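# Slide the bottle-laden shelf into rack level B

## Task

Take the removable shelf to level B of the wall rack and push it all the way in. Every bottle must finish upright on that shelf.

## Robot and tools

Robot: two arms, left_arm and right_arm. Each ends in a sixteen-motor four-digit hand (index, middle, ring, thumb). right_arm carries a right hand; left_arm carries its mirror image, a left hand. Loose objects may get a short nudge from outside now and then. A camera stand is fixed to the floor behind the arms.

Scene frame: origin at table-top height, halfway between the arms' nominal bases. +x points out over the table, +y toward left_arm, +z up. Image sides do not match arm names. Measured base positions: left_arm (+0.004, +0.236, +0.017) m, right_arm (+0.025, -0.263, +0.023) m, both with nearly zero yaw. Reported hand positions and orientations can be a few cm off, more at long reach.

Hand point axes, right hand: +z runs along the straight fingers toward the tips. +x crosses the palm away from the thumb. On the left hand, +x points toward the thumb. The palm surface is the plane y = -0.062 m, and the fingers curl toward +y as they bend. Straight fingertips reach about 0.12 m past the hand point. A rigid mast sticks out near the wrist on the palm side (x +0.05 to +0.10, z -0.16 to -0.11, out to y +0.06; x sign flips on the left hand) and can strike things. Fingertips have rubber caps; the rest of the hand is hard plastic.

execute_actions(actions, cameras): actions is a list of actions, run in order, each lasting 0.5 s. An action is a table of 1 to 15 rows, one per 1/30 s control step. If it has fewer than 15 rows, its last row repeats. Every row holds exactly 48 numbers, each in [-1, 1], and both arms are always included:
1-6: left_arm dx, dy, dz, rx, ry, rz.
7-22: left hand goals in this order: index_mcp, index_abd, index_pip, index_dip, middle_mcp, middle_abd, middle_pip, middle_dip, ring_mcp, ring_abd, ring_pip, ring_dip, thumb_cmc, thumb_axl, thumb_mcp, thumb_ipl.
23-24: left current_limit, speed.
25-48: the same layout for right_arm and its hand.

The six arm numbers are an offset, not a pose. They are measured from that arm's Hand target as it stood when the action began, along the Hand target's own axes. A value of 1.0 means 0.6 m for dx, dy, dz, or 180 degrees for the rotation vector (rx, ry, rz). Each row in an action is measured from that same start, so rows do not add up within an action. Sending the same offset in a later action moves the arm on again. All zeros re-requests the current target, which helps when the hand stopped short of it. Commanded orientation is clipped to within 40 degrees of the measured one. Under load the elbow sags, so you may need to command higher.

The 16 hand numbers are absolute goal angles, scaled between each hinge's two stops. They are not offsets, and 0 is itself a goal. To keep a hand unchanged, send back its hand_goal, hand_current_limit and hand_speed. Toward -1, _mcp, _pip and _dip curl a finger toward the palm, and _abd swings it away from the thumb. thumb_cmc swings the thumb in front of the palm; thumb_axl rolls it; thumb_mcp and thumb_ipl bend it. Straight values: mcp +0.75, abd 0.00, pip +0.58, dip +0.70, thumb_cmc +0.71, thumb_axl +0.68, thumb_mcp +0.23, thumb_ipl +0.17. current_limit maps -1..+1 to 0..550 mA, with a minimum of 11 mA. speed sets the set-point rate to (speed+1)/2 of 8.5 rad/s. Initial values are current_limit +0.4 and speed -0.6, and the last values sent remain in effect. A finger only presses while its goal lies past the object's surface.

cameras: names from cam_head_left, cam_head_right, cam_high, cam_left_wrist, cam_right_wrist, or ["all"], or []. If omitted with an empty actions list, you get all images; otherwise none. An unknown name voids the call. Calling with empty actions just observes the robot.

zoom_image(camera, region): shows an enlarged crop of that camera's most recent image. region is [x0, y0, x1, y1] in pixels from the top-left, at most 504 by 504. Image sizes: head and high cameras 896x504, wrist cameras 672x504 (fisheye).

read_manual(section): returns licence text only. finished_scene(scene=1): ends the scene permanently. The shelf and bottles must already be in their final state and stay there without help.

Results, per arm: end_effector_position (m) and end_effector_quat_wxyz in the scene frame; Hand target, the base for the next offsets; joint positions, velocities and torques. Torques include gravity and noise, and joints 3 and 4 wrap at ±28 N m. Sampled step positions are also listed. Hand results are in motor order: hand_goal, hand_measured, hand_current_ma (positive means pushing toward -1), and hand_state, which is one of moving, goal, blocked or overload. Also reported: hand_current_limit, hand_speed, motor temperatures, and any MOTOR HOT or OVER-TEMPERATURE FAULT line.

Things to avoid:
- Anything falling from the table or being left off it fails the task.
- Dropping items, releasing moving parts, or hitting or shoving fixed or heavy things hard.
- Arms or hands touching or squeezing each other.
- A hand motor at 495 mA or more for 5 s shuts off for 10 s.
- Arm motors heat up when held stretched, loaded or pushing; at 100 °C the arm goes limp for 30-60 s or longer.
- While an arm is stopped, new hand numbers are discarded.
- Holding an arm's wrist near its first joint axis can make it swing widely.
- The robot keeps the last command while you are thinking.

Each tool is called after "Call:" as name(argument=value, ...) on one line, values as JSON.

## Session

Call:
execute_actions(actions=[])

Scene clock: 0.00 s.
left_arm: end_effector_position=(+0.2163, +0.4266, +0.3334) hand_goal=(+0.754, +0.000, +0.576, +0.696, +0.754, +0.000, +0.576, +0.696, +0.754, +0.000, +0.576, +0.696, +0.714, +0.678, +0.226, +0.168) hand_measured=(+0.754, +0.000, +0.576, +0.696, +0.754, +0.000, +0.576, +0.696, +0.754, +0.000, +0.576, +0.696, +0.714, +0.678, +0.226, +0.168) hand_current_ma=(+0, +0, +0, +0, +0, +0, +0, +0, +0, +0, +0, +0, +0, +0, +0, +0) hand_state=(goal, goal, goal, goal, goal, goal, goal, goal, goal, goal, goal, goal, goal, goal, goal, goal) hand_current_limit=0.40 hand_speed=-0.60 end_effector_quat_wxyz=(+0.519, +0.133, +0.729, +0.426) | right_arm: end_effector_position=(+0.2136, +0.0298, +0.2073) hand_goal=(+0.754, +0.000, +0.576, +0.696, +0.754, +0.000, +0.576, +0.696, +0.754, +0.000, +0.576, +0.696, +0.714, +0.678, +0.226, +0.168) hand_measured=(+0.754, +0.000, +0.576, +0.696, +0.754, +0.000, +0.576, +0.696, +0.754, +0.000, +0.576, +0.696, +0.714, +0.678, +0.226, +0.168) hand_current_ma=(+0, +0, +0, +0, +0, +0, +0, +0, +0, +0, +0, +0, +0, +0, +0, +0) hand_state=(goal, goal, goal, goal, goal, goal, goal, goal, goal, goal, goal, goal, goal, goal, goal, goal) hand_current_limit=0.40 hand_speed=-0.60 end_effector_quat_wxyz=(+0.030, +0.542, +0.837, +0.067)
Joint positions: left_arm=[0.459 0.081 0.243 -0.261 -0.081 -0.71] | right_arm=[1.267 1.057 0.857 -1.259 0.096 0.85]
Joint velocities: within noise
Joint torques (N m): no reading
Motor temperatures (°C): left_arm=[29 32 30 31 29 30] | right_arm=[33 28 34 28 36 28]
Heat: left arm: hottest shoulder 32 °C; right arm: hottest wrist yaw 36 °C.
Hand target: left_arm +0.2133, +0.4252, +0.3564; +0.531, +0.129, +0.715, +0.435 | right_arm +0.2162, +0.0382, +0.2206; +0.026, +0.542, +0.836, +0.082

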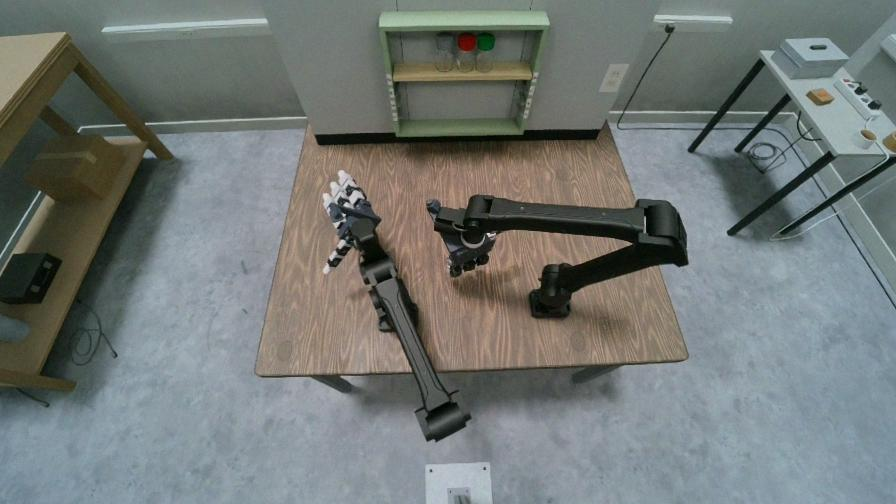

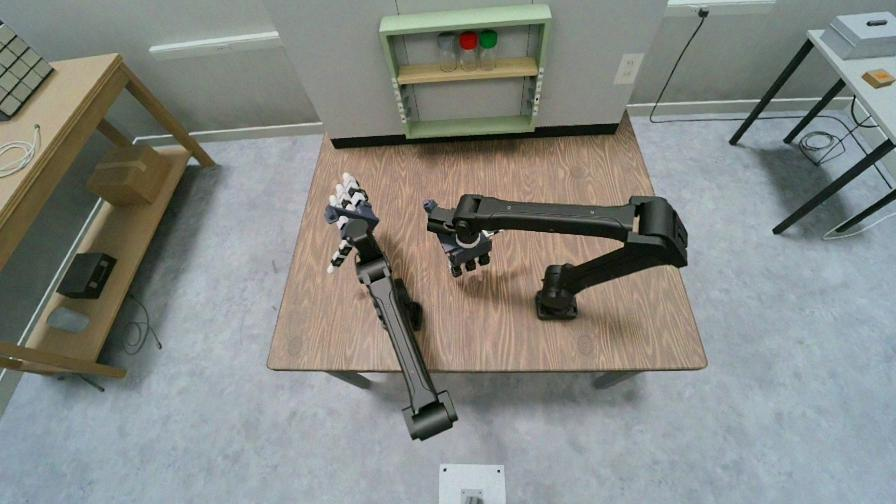

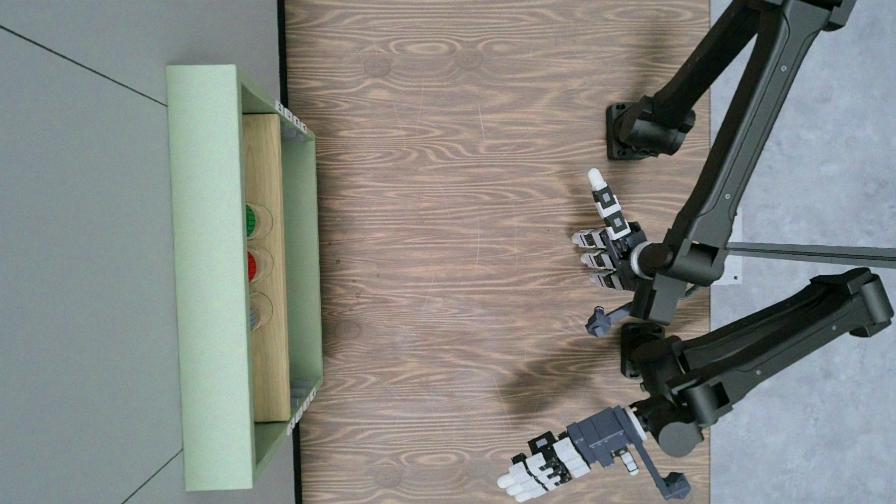

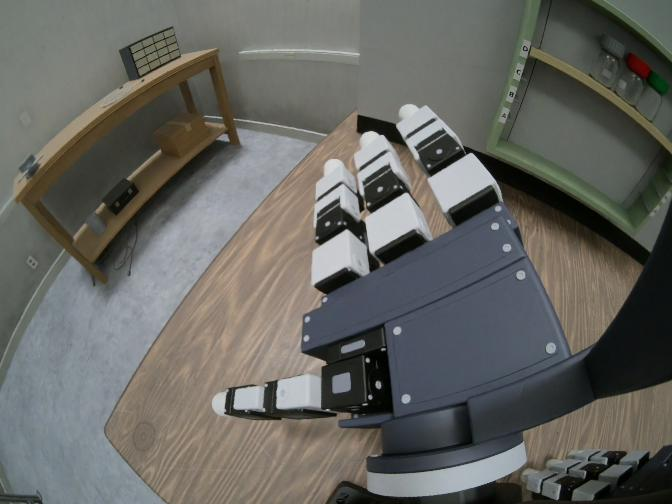

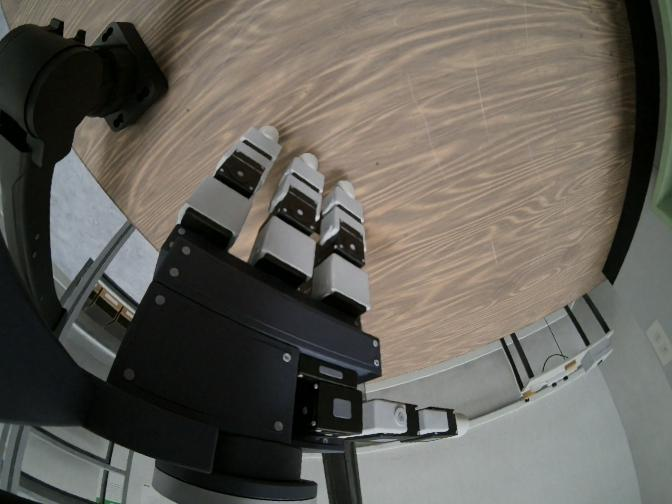

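Call:
zoom_image(camera="cam_head_left", region=[370, 0, 560, 150])

Call:
zoom_image(camera="cam_head_right", region=[370, 0, 560, 150])

Call:
zoom_image(camera="cam_high", region=[150, 50, 350, 500])

Call:
zoom_image(camera="cam_left_wrist", region=[470, 0, 672, 270])

Scaled by 2.653.

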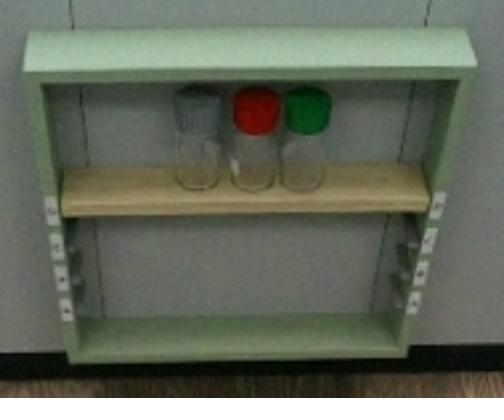

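Scaled by 2.653.

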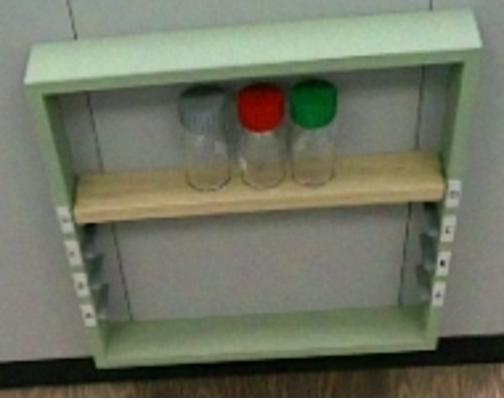

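Scaled by 1.120.

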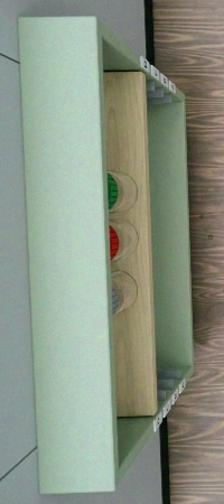

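Scaled by 1.867 from the camera's 672x504 image, which has a finer 960x720 frame.

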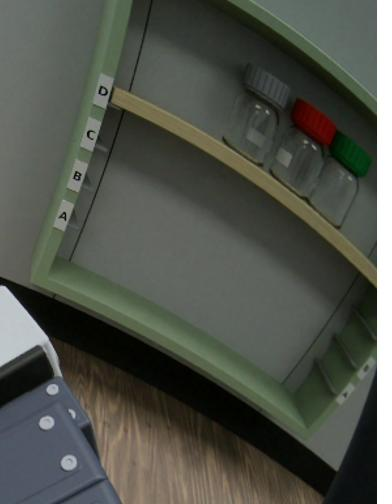

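Call:
zoom_image(camera="cam_left_wrist", region=[490, 20, 610, 160])

Call:
zoom_image(camera="cam_high", region=[240, 90, 330, 200])

Call:
zoom_image(camera="cam_high", region=[235, 350, 330, 470])

Call:
zoom_image(camera="cam_head_left", region=[380, 60, 430, 145])

Call:
zoom_image(camera="cam_head_left", region=[505, 60, 555, 145])

Scaled by 3.600 from the camera's 672x504 image, which has a finer 960x720 frame.

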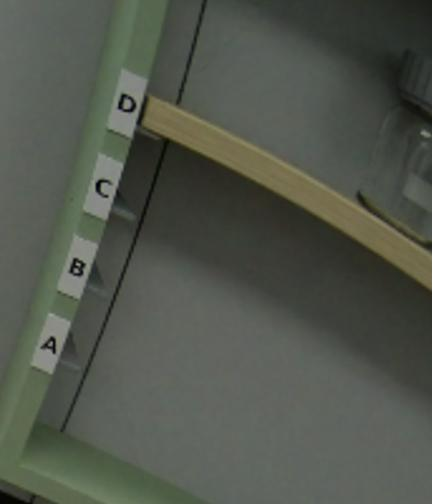

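Scaled by 4.582.

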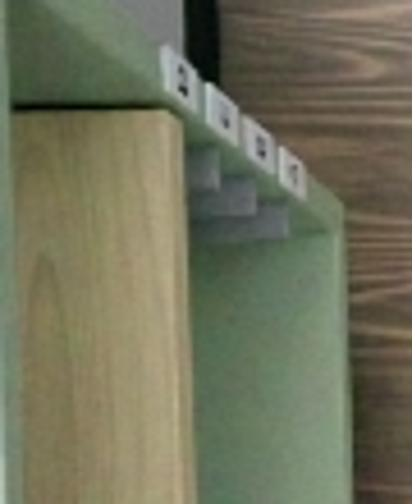

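Scaled by 4.200.

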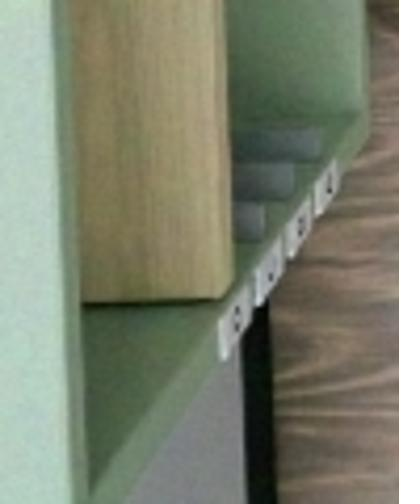

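Scaled by 5.929.

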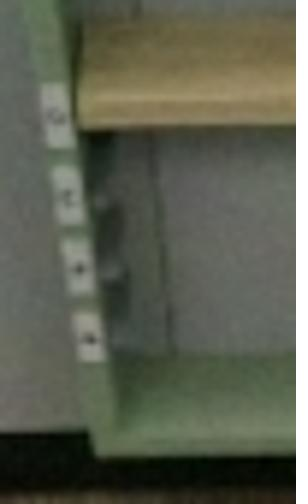

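Scaled by 5.929.

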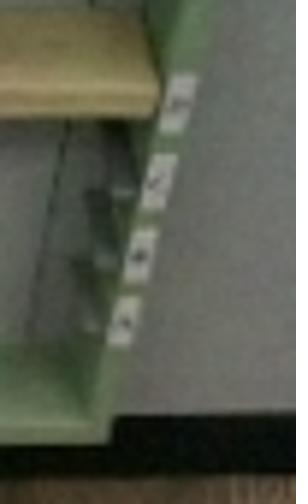

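Call:
execute_actions(actions=[[[0,0,0,0,0,0,0.1,0,0.576,0.696,0.1,0,0.576,0.696,0.1,0,0.576,0.696,-0.571,0.678,0.226,0.168,0.4,-0.6,-0.0576,0.0336,-0.0394,0,0,0,0.1,0,0.576,0.696,0.1,0,0.576,0.696,0.1,0,0.576,0.696,-0.571,0.678,0.226,0.168,0.4,-0.6]],[[0,0,0,0,0,0,0.1,0,0.576,0.696,0.1,0,0.576,0.696,0.1,0,0.576,0.696,-0.571,0.678,0.226,0.168,0.4,-0.6,-0.0576,0.0336,-0.0394,0,0,0,0.1,0,0.576,0.696,0.1,0,0.576,0.696,0.1,0,0.576,0.696,-0.571,0.678,0.226,0.168,0.4,-0.6]]])

Scene clock: 28.97 s.
left_arm: end_effector_position=(+0.2163, +0.4266, +0.3334) hand_goal=(+0.100, +0.000, +0.576, +0.696, +0.100, +0.000, +0.576, +0.696, +0.100, +0.000, +0.576, +0.696, -0.570, +0.678, +0.226, +0.168) hand_measured=(+0.114, +0.000, +0.576, +0.696, +0.114, +0.000, +0.576, +0.696, +0.114, +0.000, +0.576, +0.696, -0.554, +0.678, +0.226, +0.168) hand_current_ma=(+4, +0, +0, +0, +4, +0, +0, +0, +4, +0, +0, +0, +4, +0, +0, +0) hand_state=(goal, goal, goal, goal, goal, goal, goal, goal, goal, goal, goal, goal, goal, goal, goal, goal) hand_current_limit=0.40 hand_speed=-0.60 end_effector_quat_wxyz=(+0.519, +0.133, +0.729, +0.426) | right_arm: end_effector_position=(+0.2664, -0.0249, +0.2442) hand_goal=(+0.100, +0.000, +0.576, +0.696, +0.100, +0.000, +0.576, +0.696, +0.100, +0.000, +0.576, +0.696, -0.570, +0.678, +0.226, +0.168) hand_measured=(+0.114, +0.000, +0.576, +0.696, +0.116, +0.000, +0.576, +0.696, +0.114, +0.000, +0.576, +0.696, -0.568, +0.678, +0.224, +0.168) hand_current_ma=(+34, +0, +1, +0, +41, +0, +1, +0, +34, +0, +1, +0, +4, -1, -5, +0) hand_state=(goal, goal, goal, goal, goal, goal, goal, goal, goal, goal, goal, goal, goal, goal, goal, goal) hand_current_limit=0.40 hand_speed=-0.60 end_effector_quat_wxyz=(+0.028, +0.544, +0.837, +0.057)
Joint positions: left_arm=[0.459 0.081 0.243 -0.261 -0.081 -0.71] | right_arm=[0.996 0.969 0.905 -1.393 0.058 0.585]
Joint torques (N m): left_arm=[-0.91 1.14 13.78 3.56 -0.12 0.14] | right_arm=[-0.73 -4.95 14.32 -0.38 0.06 -0.04]
Heat: left arm: hottest elbow 33 °C; right arm: hottest elbow 36 °C.
Hand target: left_arm +0.2133, +0.4252, +0.3564; +0.531, +0.129, +0.715, +0.435 | right_arm +0.2748, -0.0137, +0.2708; +0.026, +0.542, +0.836, +0.082
Off the commanded pose: left_arm 0.023 m, 2 deg | right_arm 0.030 m, 3 deg.
Step readings (end_effector_position of left_arm | right_arm):
0: (+0.2163, +0.4266, +0.3334) | (+0.2136, +0.0298, +0.2073)
1: (+0.2163, +0.4266, +0.3334) | (+0.2137, +0.0297, +0.2073)
2: (+0.2163, +0.4266, +0.3334) | (+0.2142, +0.0285, +0.2071)
4: (+0.2163, +0.4266, +0.3334) | (+0.2204, +0.0204, +0.2082)
8: (+0.2163, +0.4266, +0.3334) | (+0.2365, +0.0015, +0.2158)
15: (+0.2163, +0.4266, +0.3334) | (+0.2383, -0.0025, +0.2191)
16: (+0.2163, +0.4266, +0.3334) | (+0.2385, -0.0026, +0.2192)
17: (+0.2163, +0.4266, +0.3334) | (+0.2398, -0.0039, +0.2199)
19: (+0.2163, +0.4266, +0.3334) | (+0.2464, -0.0106, +0.2233)
23: (+0.2163, +0.4266, +0.3334) | (+0.2635, -0.0274, +0.2352)
30: (+0.2163, +0.4266, +0.3334) | (+0.2667, -0.0256, +0.2445)

Call:
execute_actions(actions=[[[0,0,0,0,0,0,0.1,0,0.576,0.696,0.1,0,0.576,0.696,0.1,0,0.576,0.696,-0.571,0.678,0.226,0.168,0.4,-0.6,-0.0576,0.0336,-0.0394,0,0,0,0.1,0,0.576,0.696,0.1,0,0.576,0.696,0.1,0,0.576,0.696,-0.571,0.678,0.226,0.168,0.4,-0.6]],[[0,0,0,0,0,0,0.1,0,0.576,0.696,0.1,0,0.576,0.696,0.1,0,0.576,0.696,-0.571,0.678,0.226,0.168,0.4,-0.6,-0.0576,0.0336,-0.0394,0,0,0,0.1,0,0.576,0.696,0.1,0,0.576,0.696,0.1,0,0.576,0.696,-0.571,0.678,0.226,0.168,0.4,-0.6]],[[0,0,0,0,0,0,0.1,0,0.576,0.696,0.1,0,0.576,0.696,0.1,0,0.576,0.696,-0.571,0.678,0.226,0.168,0.4,-0.6,-0.0576,0.0336,-0.0394,0,0,0,0.1,0,0.576,0.696,0.1,0,0.576,0.696,0.1,0,0.576,0.696,-0.571,0.678,0.226,0.168,0.4,-0.6]],[[0,0,0,0,0,0,0.1,0,0.576,0.696,0.1,0,0.576,0.696,0.1,0,0.576,0.696,-0.571,0.678,0.226,0.168,0.4,-0.6,-0.0576,0.0336,-0.0394,0,0,0,0.1,0,0.576,0.696,0.1,0,0.576,0.696,0.1,0,0.576,0.696,-0.571,0.678,0.226,0.168,0.4,-0.6]],[[0,0,0,0,0,0,0.1,0,0.576,0.696,0.1,0,0.576,0.696,0.1,0,0.576,0.696,-0.571,0.678,0.226,0.168,0.4,-0.6,-0.0576,0.0336,-0.0394,0,0,0,0.1,0,0.576,0.696,0.1,0,0.576,0.696,0.1,0,0.576,0.696,-0.571,0.678,0.226,0.168,0.4,-0.6]],[[0,0,0,0,0,0,0.1,0,0.576,0.696,0.1,0,0.576,0.696,0.1,0,0.576,0.696,-0.571,0.678,0.226,0.168,0.4,-0.6,-0.0576,0.0336,-0.0394,0,0,0,0.1,0,0.576,0.696,0.1,0,0.576,0.696,0.1,0,0.576,0.696,-0.571,0.678,0.226,0.168,0.4,-0.6]],[[0,0,0,0,0,0,0.1,0,0.576,0.696,0.1,0,0.576,0.696,0.1,0,0.576,0.696,-0.571,0.678,0.226,0.168,0.4,-0.6,0,0,0,-0.0493,-0.0189,0.0289,0.1,0,0.576,0.696,0.1,0,0.576,0.696,0.1,0,0.576,0.696,-0.571,0.678,0.226,0.168,0.4,-0.6]],[[0,0,0,0,0,0,0.1,0,0.576,0.696,0.1,0,0.576,0.696,0.1,0,0.576,0.696,-0.571,0.678,0.226,0.168,0.4,-0.6,0,0,0,-0.0493,-0.0189,0.0289,0.1,0,0.576,0.696,0.1,0,0.576,0.696,0.1,0,0.576,0.696,-0.571,0.678,0.226,0.168,0.4,-0.6]]], cameras=["cam_head_left","cam_right_wrist"])

Scene clock: 35.13 s.
left_arm: end_effector_position=(+0.2163, +0.4266, +0.3334) hand_goal=(+0.100, +0.000, +0.576, +0.696, +0.100, +0.000, +0.576, +0.696, +0.100, +0.000, +0.576, +0.696, -0.570, +0.678, +0.226, +0.168) hand_measured=(+0.114, +0.000, +0.576, +0.696, +0.114, +0.000, +0.576, +0.696, +0.114, +0.000, +0.576, +0.696, -0.554, +0.678, +0.226, +0.168) hand_current_ma=(+4, +0, +0, +0, +4, +0, +0, +0, +4, +0, +0, +0, +4, +0, +0, +0) hand_state=(goal, goal, goal, goal, goal, goal, goal, goal, goal, goal, goal, goal, goal, goal, goal, goal) hand_current_limit=0.40 hand_speed=-0.60 end_effector_quat_wxyz=(+0.519, +0.133, +0.729, +0.426) | right_arm: end_effector_position=(+0.4504, -0.1711, +0.4142) hand_goal=(+0.100, +0.000, +0.576, +0.696, +0.100, +0.000, +0.576, +0.696, +0.100, +0.000, +0.576, +0.696, -0.570, +0.678, +0.226, +0.168) hand_measured=(+0.112, +0.000, +0.576, +0.696, +0.114, +0.000, +0.576, +0.696, +0.112, +0.000, +0.576, +0.696, -0.570, +0.678, +0.224, +0.168) hand_current_ma=(+28, +0, +1, +0, +37, +0, +1, +0, +31, +0, +1, +0, +0, -1, -5, +0) hand_state=(goal, goal, goal, goal, goal, goal, goal, goal, goal, goal, goal, goal, goal, goal, goal, goal) hand_current_limit=0.40 hand_speed=-0.60 end_effector_quat_wxyz=(+0.144, +0.608, +0.762, +0.170)
Joint positions: left_arm=[0.459 0.081 0.243 -0.261 -0.081 -0.71] | right_arm=[0.285 1.017 1.253 -1.36 0.044 0.063]
Joint torques (N m): left_arm=[-0.91 1.08 13.79 3.59 -0.11 0.14] | right_arm=[-0.03 -6.59 10.1 0.96 0.22 0.11]
Heat: left arm: hottest elbow 33 °C; right arm: hottest elbow 37 °C.
Hand target: left_arm +0.2133, +0.4252, +0.3564; +0.531, +0.129, +0.715, +0.435 | right_arm +0.4504, -0.1697, +0.4211; +0.151, +0.608, +0.758, +0.180
Off the commanded pose: left_arm 0.023 m, 2 deg | right_arm 0.007 m, 1 deg.
Step readings (end_effector_position of left_arm | right_arm):
0: (+0.2163, +0.4266, +0.3334) | (+0.2664, -0.0249, +0.2442)
1: (+0.2163, +0.4266, +0.3334) | (+0.2666, -0.0252, +0.2443)
2: (+0.2163, +0.4266, +0.3334) | (+0.2672, -0.0264, +0.2446)
4: (+0.2163, +0.4266, +0.3334) | (+0.2741, -0.0346, +0.2476)
8: (+0.2163, +0.4266, +0.3334) | (+0.2920, -0.0509, +0.2595)
15: (+0.2163, +0.4266, +0.3334) | (+0.2956, -0.0493, +0.2678)
16: (+0.2163, +0.4266, +0.3334) | (+0.2956, -0.0494, +0.2678)
17: (+0.2163, +0.4266, +0.3334) | (+0.2962, -0.0508, +0.2683)
19: (+0.2163, +0.4266, +0.3334) | (+0.3020, -0.0589, +0.2721)
23: (+0.2163, +0.4266, +0.3334) | (+0.3197, -0.0759, +0.2876)
30: (+0.2163, +0.4266, +0.3334) | (+0.3235, -0.0743, +0.2972)
31: (+0.2163, +0.4266, +0.3334) | (+0.3234, -0.0743, +0.2971)
32: (+0.2163, +0.4266, +0.3334) | (+0.3239, -0.0755, +0.2975)
34: (+0.2163, +0.4266, +0.3334) | (+0.3300, -0.0831, +0.3010)
38: (+0.2163, +0.4266, +0.3334) | (+0.3480, -0.1003, +0.3154)
45: (+0.2163, +0.4266, +0.3334) | (+0.3523, -0.0988, +0.3233)
46: (+0.2163, +0.4266, +0.3334) | (+0.3525, -0.0987, +0.3228)
47: (+0.2163, +0.4266, +0.3334) | (+0.3531, -0.0996, +0.3228)
49: (+0.2163, +0.4266, +0.3334) | (+0.3590, -0.1064, +0.3261)
53: (+0.2163, +0.4266, +0.3334) | (+0.3776, -0.1238, +0.3401)
60: (+0.2163, +0.4266, +0.3334) | (+0.3818, -0.1234, +0.3478)
61: (+0.2163, +0.4266, +0.3334) | (+0.3818, -0.1233, +0.3476)
62: (+0.2163, +0.4266, +0.3334) | (+0.3826, -0.1246, +0.3480)
64: (+0.2163, +0.4266, +0.3334) | (+0.3883, -0.1300, +0.3522)
68: (+0.2163, +0.4266, +0.3334) | (+0.4074, -0.1473, +0.3668)
75: (+0.2163, +0.4266, +0.3334) | (+0.4117, -0.1483, +0.3721)
76: (+0.2163, +0.4266, +0.3334) | (+0.4117, -0.1481, +0.3722)
77: (+0.2163, +0.4266, +0.3334) | (+0.4127, -0.1493, +0.3726)
79: (+0.2163, +0.4266, +0.3334) | (+0.4194, -0.1537, +0.3779)
83: (+0.2163, +0.4266, +0.3334) | (+0.4361, -0.1713, +0.3919)
90: (+0.2163, +0.4266, +0.3334) | (+0.4407, -0.1734, +0.3967)
91: (+0.2163, +0.4266, +0.3334) | (+0.4409, -0.1732, +0.3966)
92: (+0.2163, +0.4266, +0.3334) | (+0.4425, -0.1731, +0.3975)
94: (+0.2163, +0.4266, +0.3334) | (+0.4489, -0.1725, +0.4027)
98: (+0.2163, +0.4266, +0.3334) | (+0.4522, -0.1693, +0.4118)
105: (+0.2163, +0.4266, +0.3334) | (+0.4494, -0.1701, +0.4179)
106: (+0.2163, +0.4266, +0.3334) | (+0.4501, -0.1706, +0.4171)
107: (+0.2163, +0.4266, +0.3334) | (+0.4519, -0.1708, +0.4167)
109: (+0.2163, +0.4266, +0.3334) | (+0.4544, -0.1720, +0.4134)
113: (+0.2163, +0.4266, +0.3334) | (+0.4494, -0.1697, +0.4072)
120: (+0.2163, +0.4266, +0.3334) | (+0.4500, -0.1697, +0.4158)
camera_calibration:
cam_right_wrist: T_world_to_cam=[[0.739889, -0.619741, 0.261698, -0.509351], [-0.668041, -0.631013, 0.394392, -0.0070158], [-0.0792861, -0.466631, -0.880891, 0.444121], [0, 0, 0, 1]] pos_world=[0.407389, -0.112852, 0.527285]
Images, in order (width x height): cam_head_left 896x504, cam_right_wrist 672x504.

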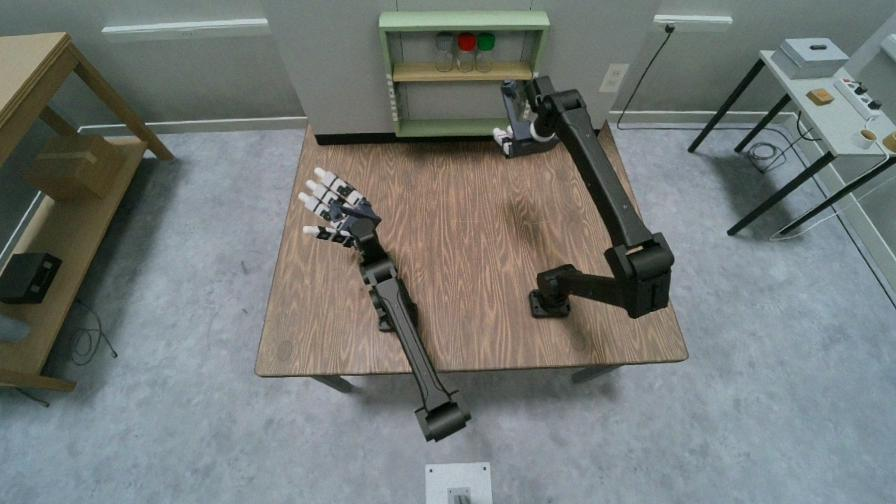

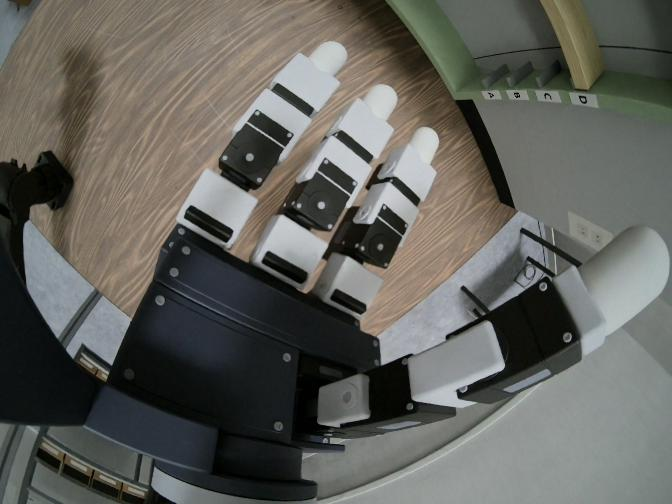

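Call:
execute_actions(actions=[[[0,0,0,0,0,0,0.1,0,0.576,0.696,0.1,0,0.576,0.696,0.1,0,0.576,0.696,-0.571,0.678,0.226,0.168,0.4,-0.6,0,0,0,-0.0493,-0.0189,0.0289,0.1,0,0.576,0.696,0.1,0,0.576,0.696,0.1,0,0.576,0.696,-0.571,0.678,0.226,0.168,0.4,-0.6]],[[0,0,0,0,0,0,0.1,0,0.576,0.696,0.1,0,0.576,0.696,0.1,0,0.576,0.696,-0.571,0.678,0.226,0.168,0.4,-0.6,0,0,0,-0.0493,-0.0189,0.0289,0.1,0,0.576,0.696,0.1,0,0.576,0.696,0.1,0,0.576,0.696,-0.571,0.678,0.226,0.168,0.4,-0.6]]], cameras=["cam_head_left","cam_head_right","cam_high","cam_right_wrist"])

Scene clock: 37.30 s.
left_arm: end_effector_position=(+0.2163, +0.4266, +0.3334) hand_goal=(+0.100, +0.000, +0.576, +0.696, +0.100, +0.000, +0.576, +0.696, +0.100, +0.000, +0.576, +0.696, -0.570, +0.678, +0.226, +0.168) hand_measured=(+0.114, +0.000, +0.576, +0.696, +0.114, +0.000, +0.576, +0.696, +0.114, +0.000, +0.576, +0.696, -0.554, +0.678, +0.226, +0.168) hand_current_ma=(+4, +0, +0, +0, +4, +0, +0, +0, +4, +0, +0, +0, +4, +0, +0, +0) hand_state=(goal, goal, goal, goal, goal, goal, goal, goal, goal, goal, goal, goal, goal, goal, goal, goal) hand_current_limit=0.40 hand_speed=-0.60 end_effector_quat_wxyz=(+0.519, +0.133, +0.729, +0.426) | right_arm: end_effector_position=(+0.4513, -0.1708, +0.4140) hand_goal=(+0.100, +0.000, +0.576, +0.696, +0.100, +0.000, +0.576, +0.696, +0.100, +0.000, +0.576, +0.696, -0.570, +0.678, +0.226, +0.168) hand_measured=(+0.112, +0.000, +0.576, +0.696, +0.114, +0.000, +0.576, +0.696, +0.112, +0.000, +0.576, +0.696, -0.570, +0.678, +0.224, +0.168) hand_current_ma=(+28, +0, +1, +0, +37, +0, +1, +0, +31, +0, +1, +0, +0, -1, -5, +0) hand_state=(goal, goal, goal, goal, goal, goal, goal, goal, goal, goal, goal, goal, goal, goal, goal, goal) hand_current_limit=0.40 hand_speed=-0.60 end_effector_quat_wxyz=(+0.267, +0.653, +0.660, +0.259)
Joint positions: left_arm=[0.459 0.081 0.243 -0.261 -0.081 -0.71] | right_arm=[0.431 0.909 1.023 -0.976 0.306 0.318]
Joint torques (N m): left_arm=[-0.73 1.08 13.81 3.59 -0.13 0.14] | right_arm=[0.03 -5.89 10.61 1.33 0.53 0.17]
Heat: left arm: hottest elbow 33 °C; right arm: hottest elbow 37 °C.
Hand target: left_arm +0.2133, +0.4252, +0.3564; +0.531, +0.129, +0.715, +0.435 | right_arm +0.4503, -0.1696, +0.4212; +0.270, +0.653, +0.653, +0.271
Off the commanded pose: left_arm 0.023 m, 2 deg | right_arm 0.007 m, 2 deg.
Step readings (end_effector_position of left_arm | right_arm):
0: (+0.2163, +0.4266, +0.3334) | (+0.4504, -0.1711, +0.4142)
1: (+0.2163, +0.4266, +0.3334) | (+0.4507, -0.1714, +0.4139)
2: (+0.2163, +0.4266, +0.3334) | (+0.4522, -0.1722, +0.4146)
4: (+0.2163, +0.4266, +0.3334) | (+0.4541, -0.1734, +0.4143)
8: (+0.2163, +0.4266, +0.3334) | (+0.4493, -0.1704, +0.4092)
15: (+0.2163, +0.4266, +0.3334) | (+0.4509, -0.1699, +0.4140)
16: (+0.2163, +0.4266, +0.3334) | (+0.4512, -0.1706, +0.4140)
17: (+0.2163, +0.4266, +0.3334) | (+0.4525, -0.1721, +0.4150)
19: (+0.2163, +0.4266, +0.3334) | (+0.4535, -0.1743, +0.4162)
23: (+0.2163, +0.4266, +0.3334) | (+0.4495, -0.1707, +0.4107)
30: (+0.2163, +0.4266, +0.3334) | (+0.4510, -0.1700, +0.4128)
camera_calibration:
cam_right_wrist: T_world_to_cam=[[0.483429, -0.762126, 0.430651, -0.488406], [-0.869274, -0.475968, 0.133482, 0.2192], [0.103246, -0.438882, -0.892593, 0.371356], [0, 0, 0, 1]] pos_world=[0.388313, -0.104913, 0.512543]
Images, in order (width x height): cam_head_left 896x504, cam_head_right 896x504, cam_high 896x504, cam_right_wrist 672x504.

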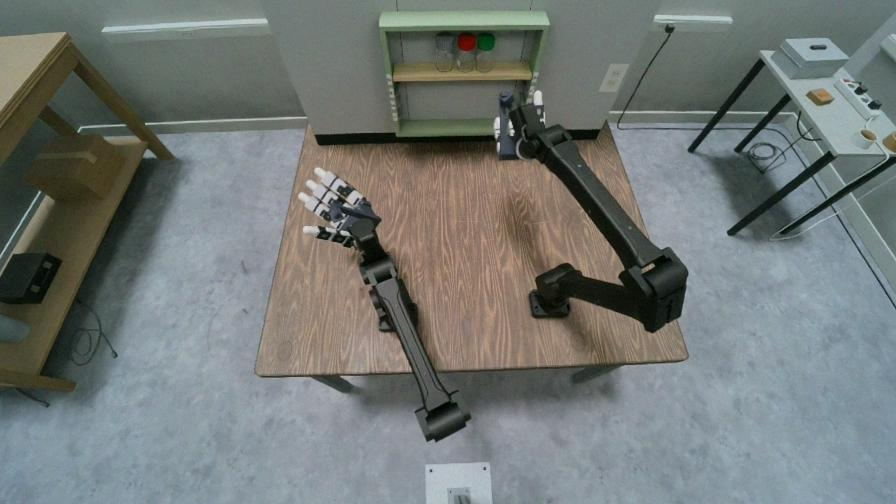

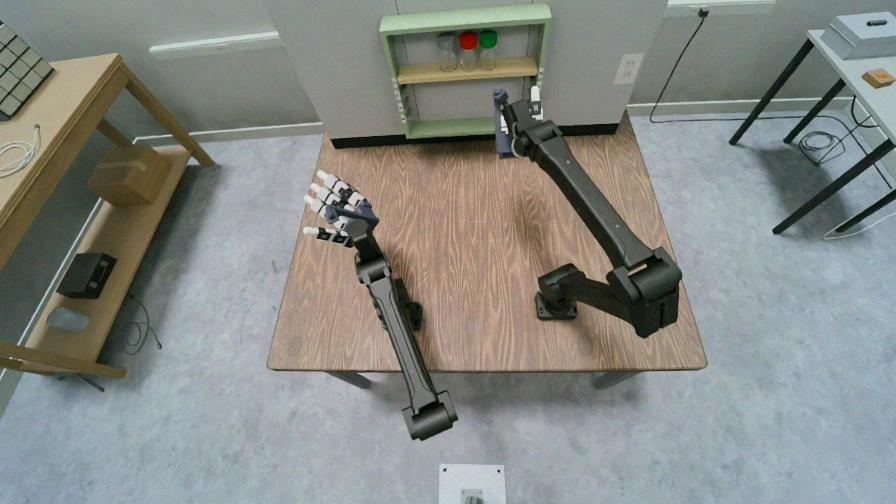

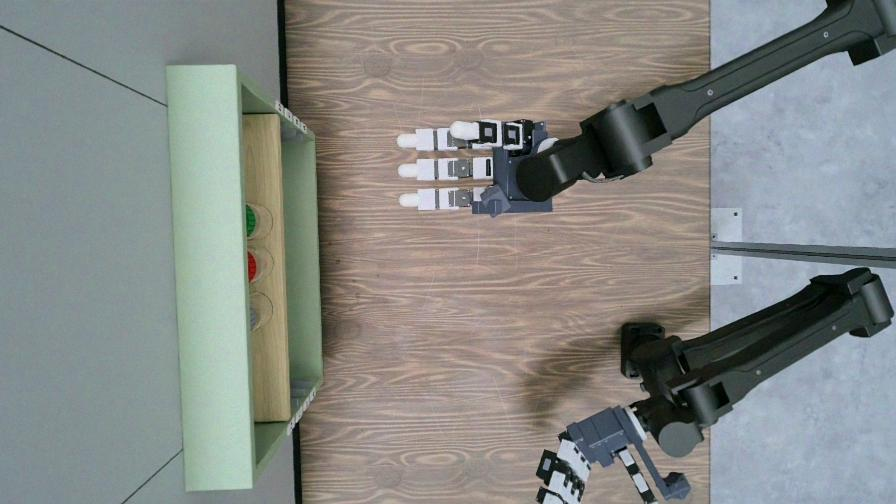

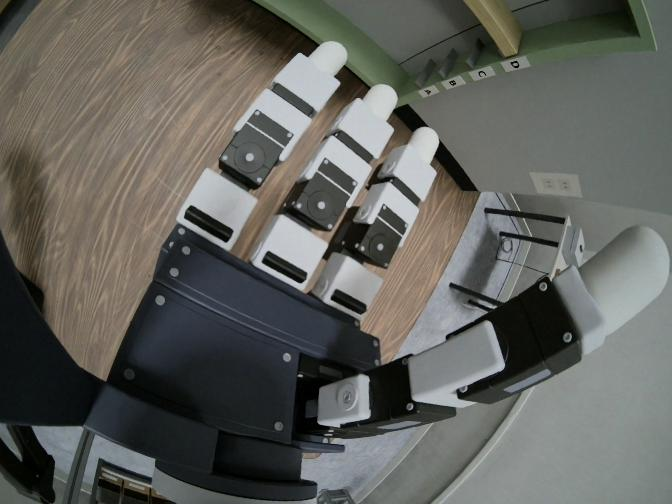

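Call:
zoom_image(camera="cam_head_left", region=[460, 70, 580, 180])

Call:
zoom_image(camera="cam_head_right", region=[460, 70, 580, 180])

Call:
zoom_image(camera="cam_right_wrist", region=[370, 0, 672, 230])

Scaled by 4.200.

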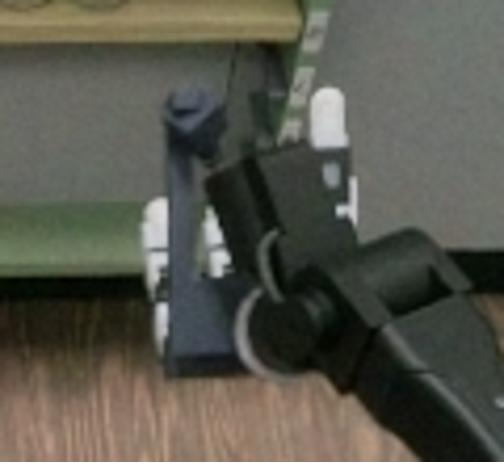

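Scaled by 4.200.

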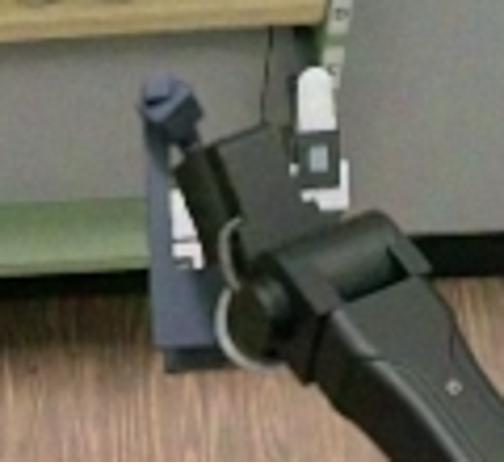

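Scaled by 1.669 from the camera's 672x504 image, which has a finer 960x720 frame.

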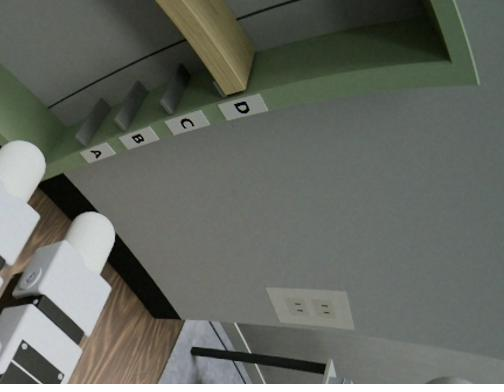

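Call:
execute_actions(actions=[[[-0.0655,-0.0373,0.0145,0,0,0,0.1,0,0.576,0.696,0.1,0,0.576,0.696,0.1,0,0.576,0.696,-0.571,0.678,0.226,0.168,0.4,-0.6,0.0067,0.0314,0.0472,0,0,0,-0.274,0,0.869,0.696,-0.274,0,0.869,0.696,-0.274,0,0.869,0.696,-0.571,0.678,0.226,0.168,0.4,-0.6]],[[-0.0655,-0.0373,0.0145,0,0,0,0.1,0,0.576,0.696,0.1,0,0.576,0.696,0.1,0,0.576,0.696,-0.571,0.678,0.226,0.168,0.4,-0.6,0.0067,0.0314,0.0472,0,0,0,-0.274,0,0.869,0.696,-0.274,0,0.869,0.696,-0.274,0,0.869,0.696,-0.571,0.678,0.226,0.168,0.4,-0.6]],[[-0.0655,-0.0373,0.0145,0,0,0,0.1,0,0.576,0.696,0.1,0,0.576,0.696,0.1,0,0.576,0.696,-0.571,0.678,0.226,0.168,0.4,-0.6,0.0067,0.0314,0.0472,0,0,0,-0.274,0,0.869,0.696,-0.274,0,0.869,0.696,-0.274,0,0.869,0.696,-0.571,0.678,0.226,0.168,0.4,-0.6]],[[-0.0655,-0.0373,0.0145,0,0,0,0.1,0,0.576,0.696,0.1,0,0.576,0.696,0.1,0,0.576,0.696,-0.571,0.678,0.226,0.168,0.4,-0.6,0,0,0,0.0556,0,0,-0.274,0,0.869,0.696,-0.274,0,0.869,0.696,-0.274,0,0.869,0.696,-0.571,0.678,0.226,0.168,0.4,-0.6]]], cameras=["cam_head_left","cam_high","cam_left_wrist","cam_right_wrist"])

Scene clock: 52.30 s.
left_arm: end_effector_position=(+0.3251, +0.2897, +0.3543) hand_goal=(+0.100, +0.000, +0.576, +0.696, +0.100, +0.000, +0.576, +0.696, +0.100, +0.000, +0.576, +0.696, -0.570, +0.678, +0.226, +0.168) hand_measured=(+0.108, +0.002, +0.576, +0.696, +0.108, +0.002, +0.576, +0.696, +0.110, +0.002, +0.576, +0.696, -0.560, +0.678, +0.226, +0.168) hand_current_ma=(+1, +0, +0, +0, +1, +0, +0, +0, +2, +0, +0, +0, +2, +0, +0, +0) hand_state=(goal, goal, goal, goal, goal, goal, goal, goal, goal, goal, goal, goal, goal, goal, goal, goal) hand_current_limit=0.40 hand_speed=-0.60 end_effector_quat_wxyz=(+0.500, +0.159, +0.727, +0.443) | right_arm: end_effector_position=(+0.5388, -0.1575, +0.3694) hand_goal=(-0.274, +0.000, +0.870, +0.696, -0.274, +0.000, +0.870, +0.696, -0.274, +0.000, +0.870, +0.696, -0.570, +0.678, +0.226, +0.168) hand_measured=(-0.256, +0.000, +0.870, +0.696, -0.254, +0.000, +0.870, +0.696, -0.256, +0.000, +0.870, +0.696, -0.570, +0.678, +0.224, +0.168) hand_current_ma=(+46, +0, +0, +0, +55, +0, +0, +0, +47, +0, +0, +0, +0, -1, -5, +0) hand_state=(goal, goal, goal, goal, blocked, goal, goal, goal, goal, goal, goal, goal, goal, goal, goal, goal) hand_current_limit=0.40 hand_speed=-0.60 end_effector_quat_wxyz=(+0.204, +0.672, +0.686, +0.190)
Joint positions: left_arm=[-0.404 0.723 0.41 0.131 -0.939 -0.779] | right_arm=[0.344 1.21 1.216 -1.044 0.199 0.278]
Joint torques (N m): left_arm=[-0.91 -2.14 15.75 3.84 -0.4 0.04] | right_arm=[-0.67 -8.18 15.9 0.35 0.08 0.17]
Motor temperatures (°C): left_arm=[29 32 34 31 29 30] | right_arm=[32 28 39 28 34 27]
Heat: left arm: hottest elbow 34 °C; right arm: hottest elbow 39 °C.
Hand target: left_arm +0.3317, +0.2876, +0.3882; +0.531, +0.129, +0.715, +0.435 | right_arm +0.5504, -0.1575, +0.4011; +0.212, +0.674, +0.674, +0.213
Off the commanded pose: left_arm 0.034 m, 5 deg | right_arm 0.034 m, 3 deg.
Step readings (end_effector_position of left_arm | right_arm):
0: (+0.2163, +0.4266, +0.3334) | (+0.4513, -0.1709, +0.4140)
1: (+0.2157, +0.4270, +0.3334) | (+0.4515, -0.1709, +0.4142)
2: (+0.2131, +0.4282, +0.3336) | (+0.4523, -0.1704, +0.4148)
4: (+0.2145, +0.4234, +0.3330) | (+0.4572, -0.1687, +0.4145)
8: (+0.2342, +0.3997, +0.3294) | (+0.4700, -0.1676, +0.4049)
15: (+0.2422, +0.3921, +0.3255) | (+0.4780, -0.1663, +0.3939)
16: (+0.2418, +0.3923, +0.3258) | (+0.4782, -0.1662, +0.3942)
17: (+0.2407, +0.3922, +0.3264) | (+0.4795, -0.1662, +0.3945)
19: (+0.2433, +0.3865, +0.3277) | (+0.4848, -0.1654, +0.3932)
23: (+0.2635, +0.3617, +0.3276) | (+0.4980, -0.1658, +0.3793)
30: (+0.2688, +0.3575, +0.3287) | (+0.5055, -0.1646, +0.3657)
31: (+0.2683, +0.3578, +0.3296) | (+0.5058, -0.1643, +0.3665)
32: (+0.2671, +0.3576, +0.3310) | (+0.5069, -0.1642, +0.3673)
34: (+0.2704, +0.3514, +0.3348) | (+0.5125, -0.1633, +0.3691)
38: (+0.2912, +0.3270, +0.3406) | (+0.5281, -0.1617, +0.3689)
45: (+0.2970, +0.3229, +0.3422) | (+0.5353, -0.1610, +0.3600)
46: (+0.2967, +0.3231, +0.3428) | (+0.5355, -0.1607, +0.3606)
47: (+0.2962, +0.3227, +0.3432) | (+0.5348, -0.1598, +0.3606)
49: (+0.2993, +0.3174, +0.3469) | (+0.5340, -0.1590, +0.3607)
53: (+0.3197, +0.2944, +0.3524) | (+0.5377, -0.1567, +0.3711)
60: (+0.3253, +0.2896, +0.3537) | (+0.5386, -0.1576, +0.3756)
camera_calibration:
cam_left_wrist: T_world_to_cam=[[0.467791, -0.878374, -0.0981393, 0.107617], [-0.744414, -0.331702, -0.579502, 0.49487], [0.476466, 0.344142, -0.809041, 0.155534], [0, 0, 0, 1]] pos_world=[0.243939, 0.205152, 0.423173]
cam_right_wrist: T_world_to_cam=[[0.563957, -0.753739, 0.337386, -0.508817], [-0.822942, -0.478975, 0.305532, 0.218553], [-0.0686918, -0.449956, -0.890405, 0.418502], [0, 0, 0, 1]] pos_world=[0.495555, -0.0905259, 0.477529]
Images, in order (width x height): cam_head_left 896x504, cam_high 896x504, cam_left_wrist 672x504, cam_right_wrist 672x504.

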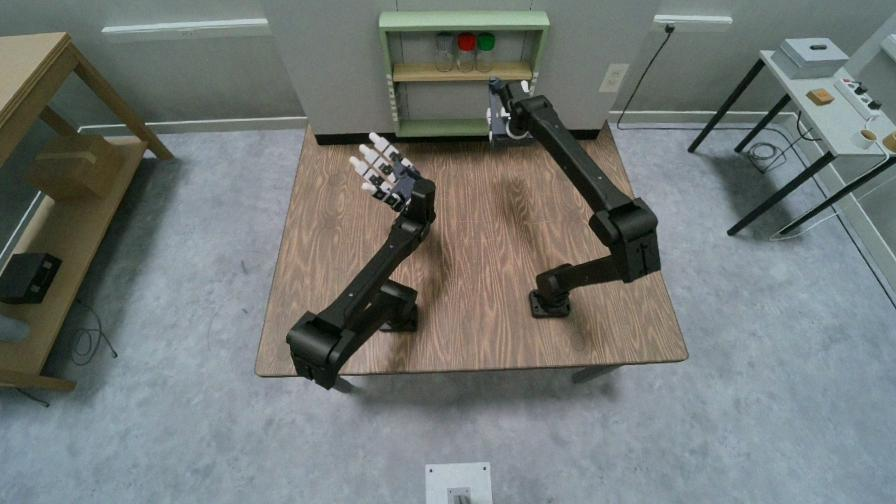

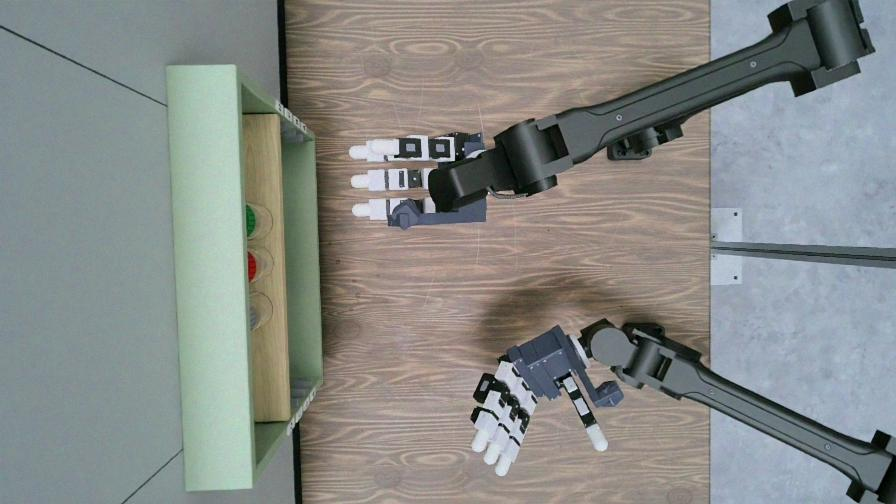

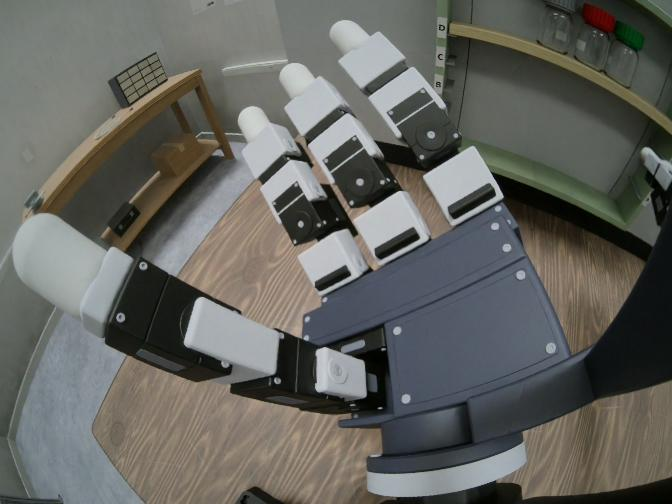

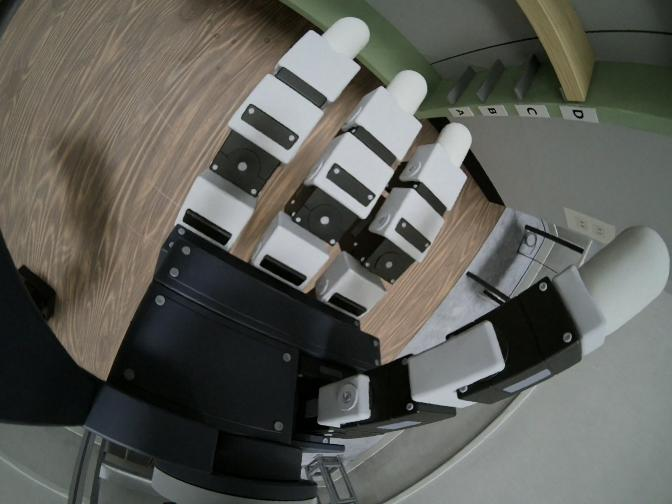

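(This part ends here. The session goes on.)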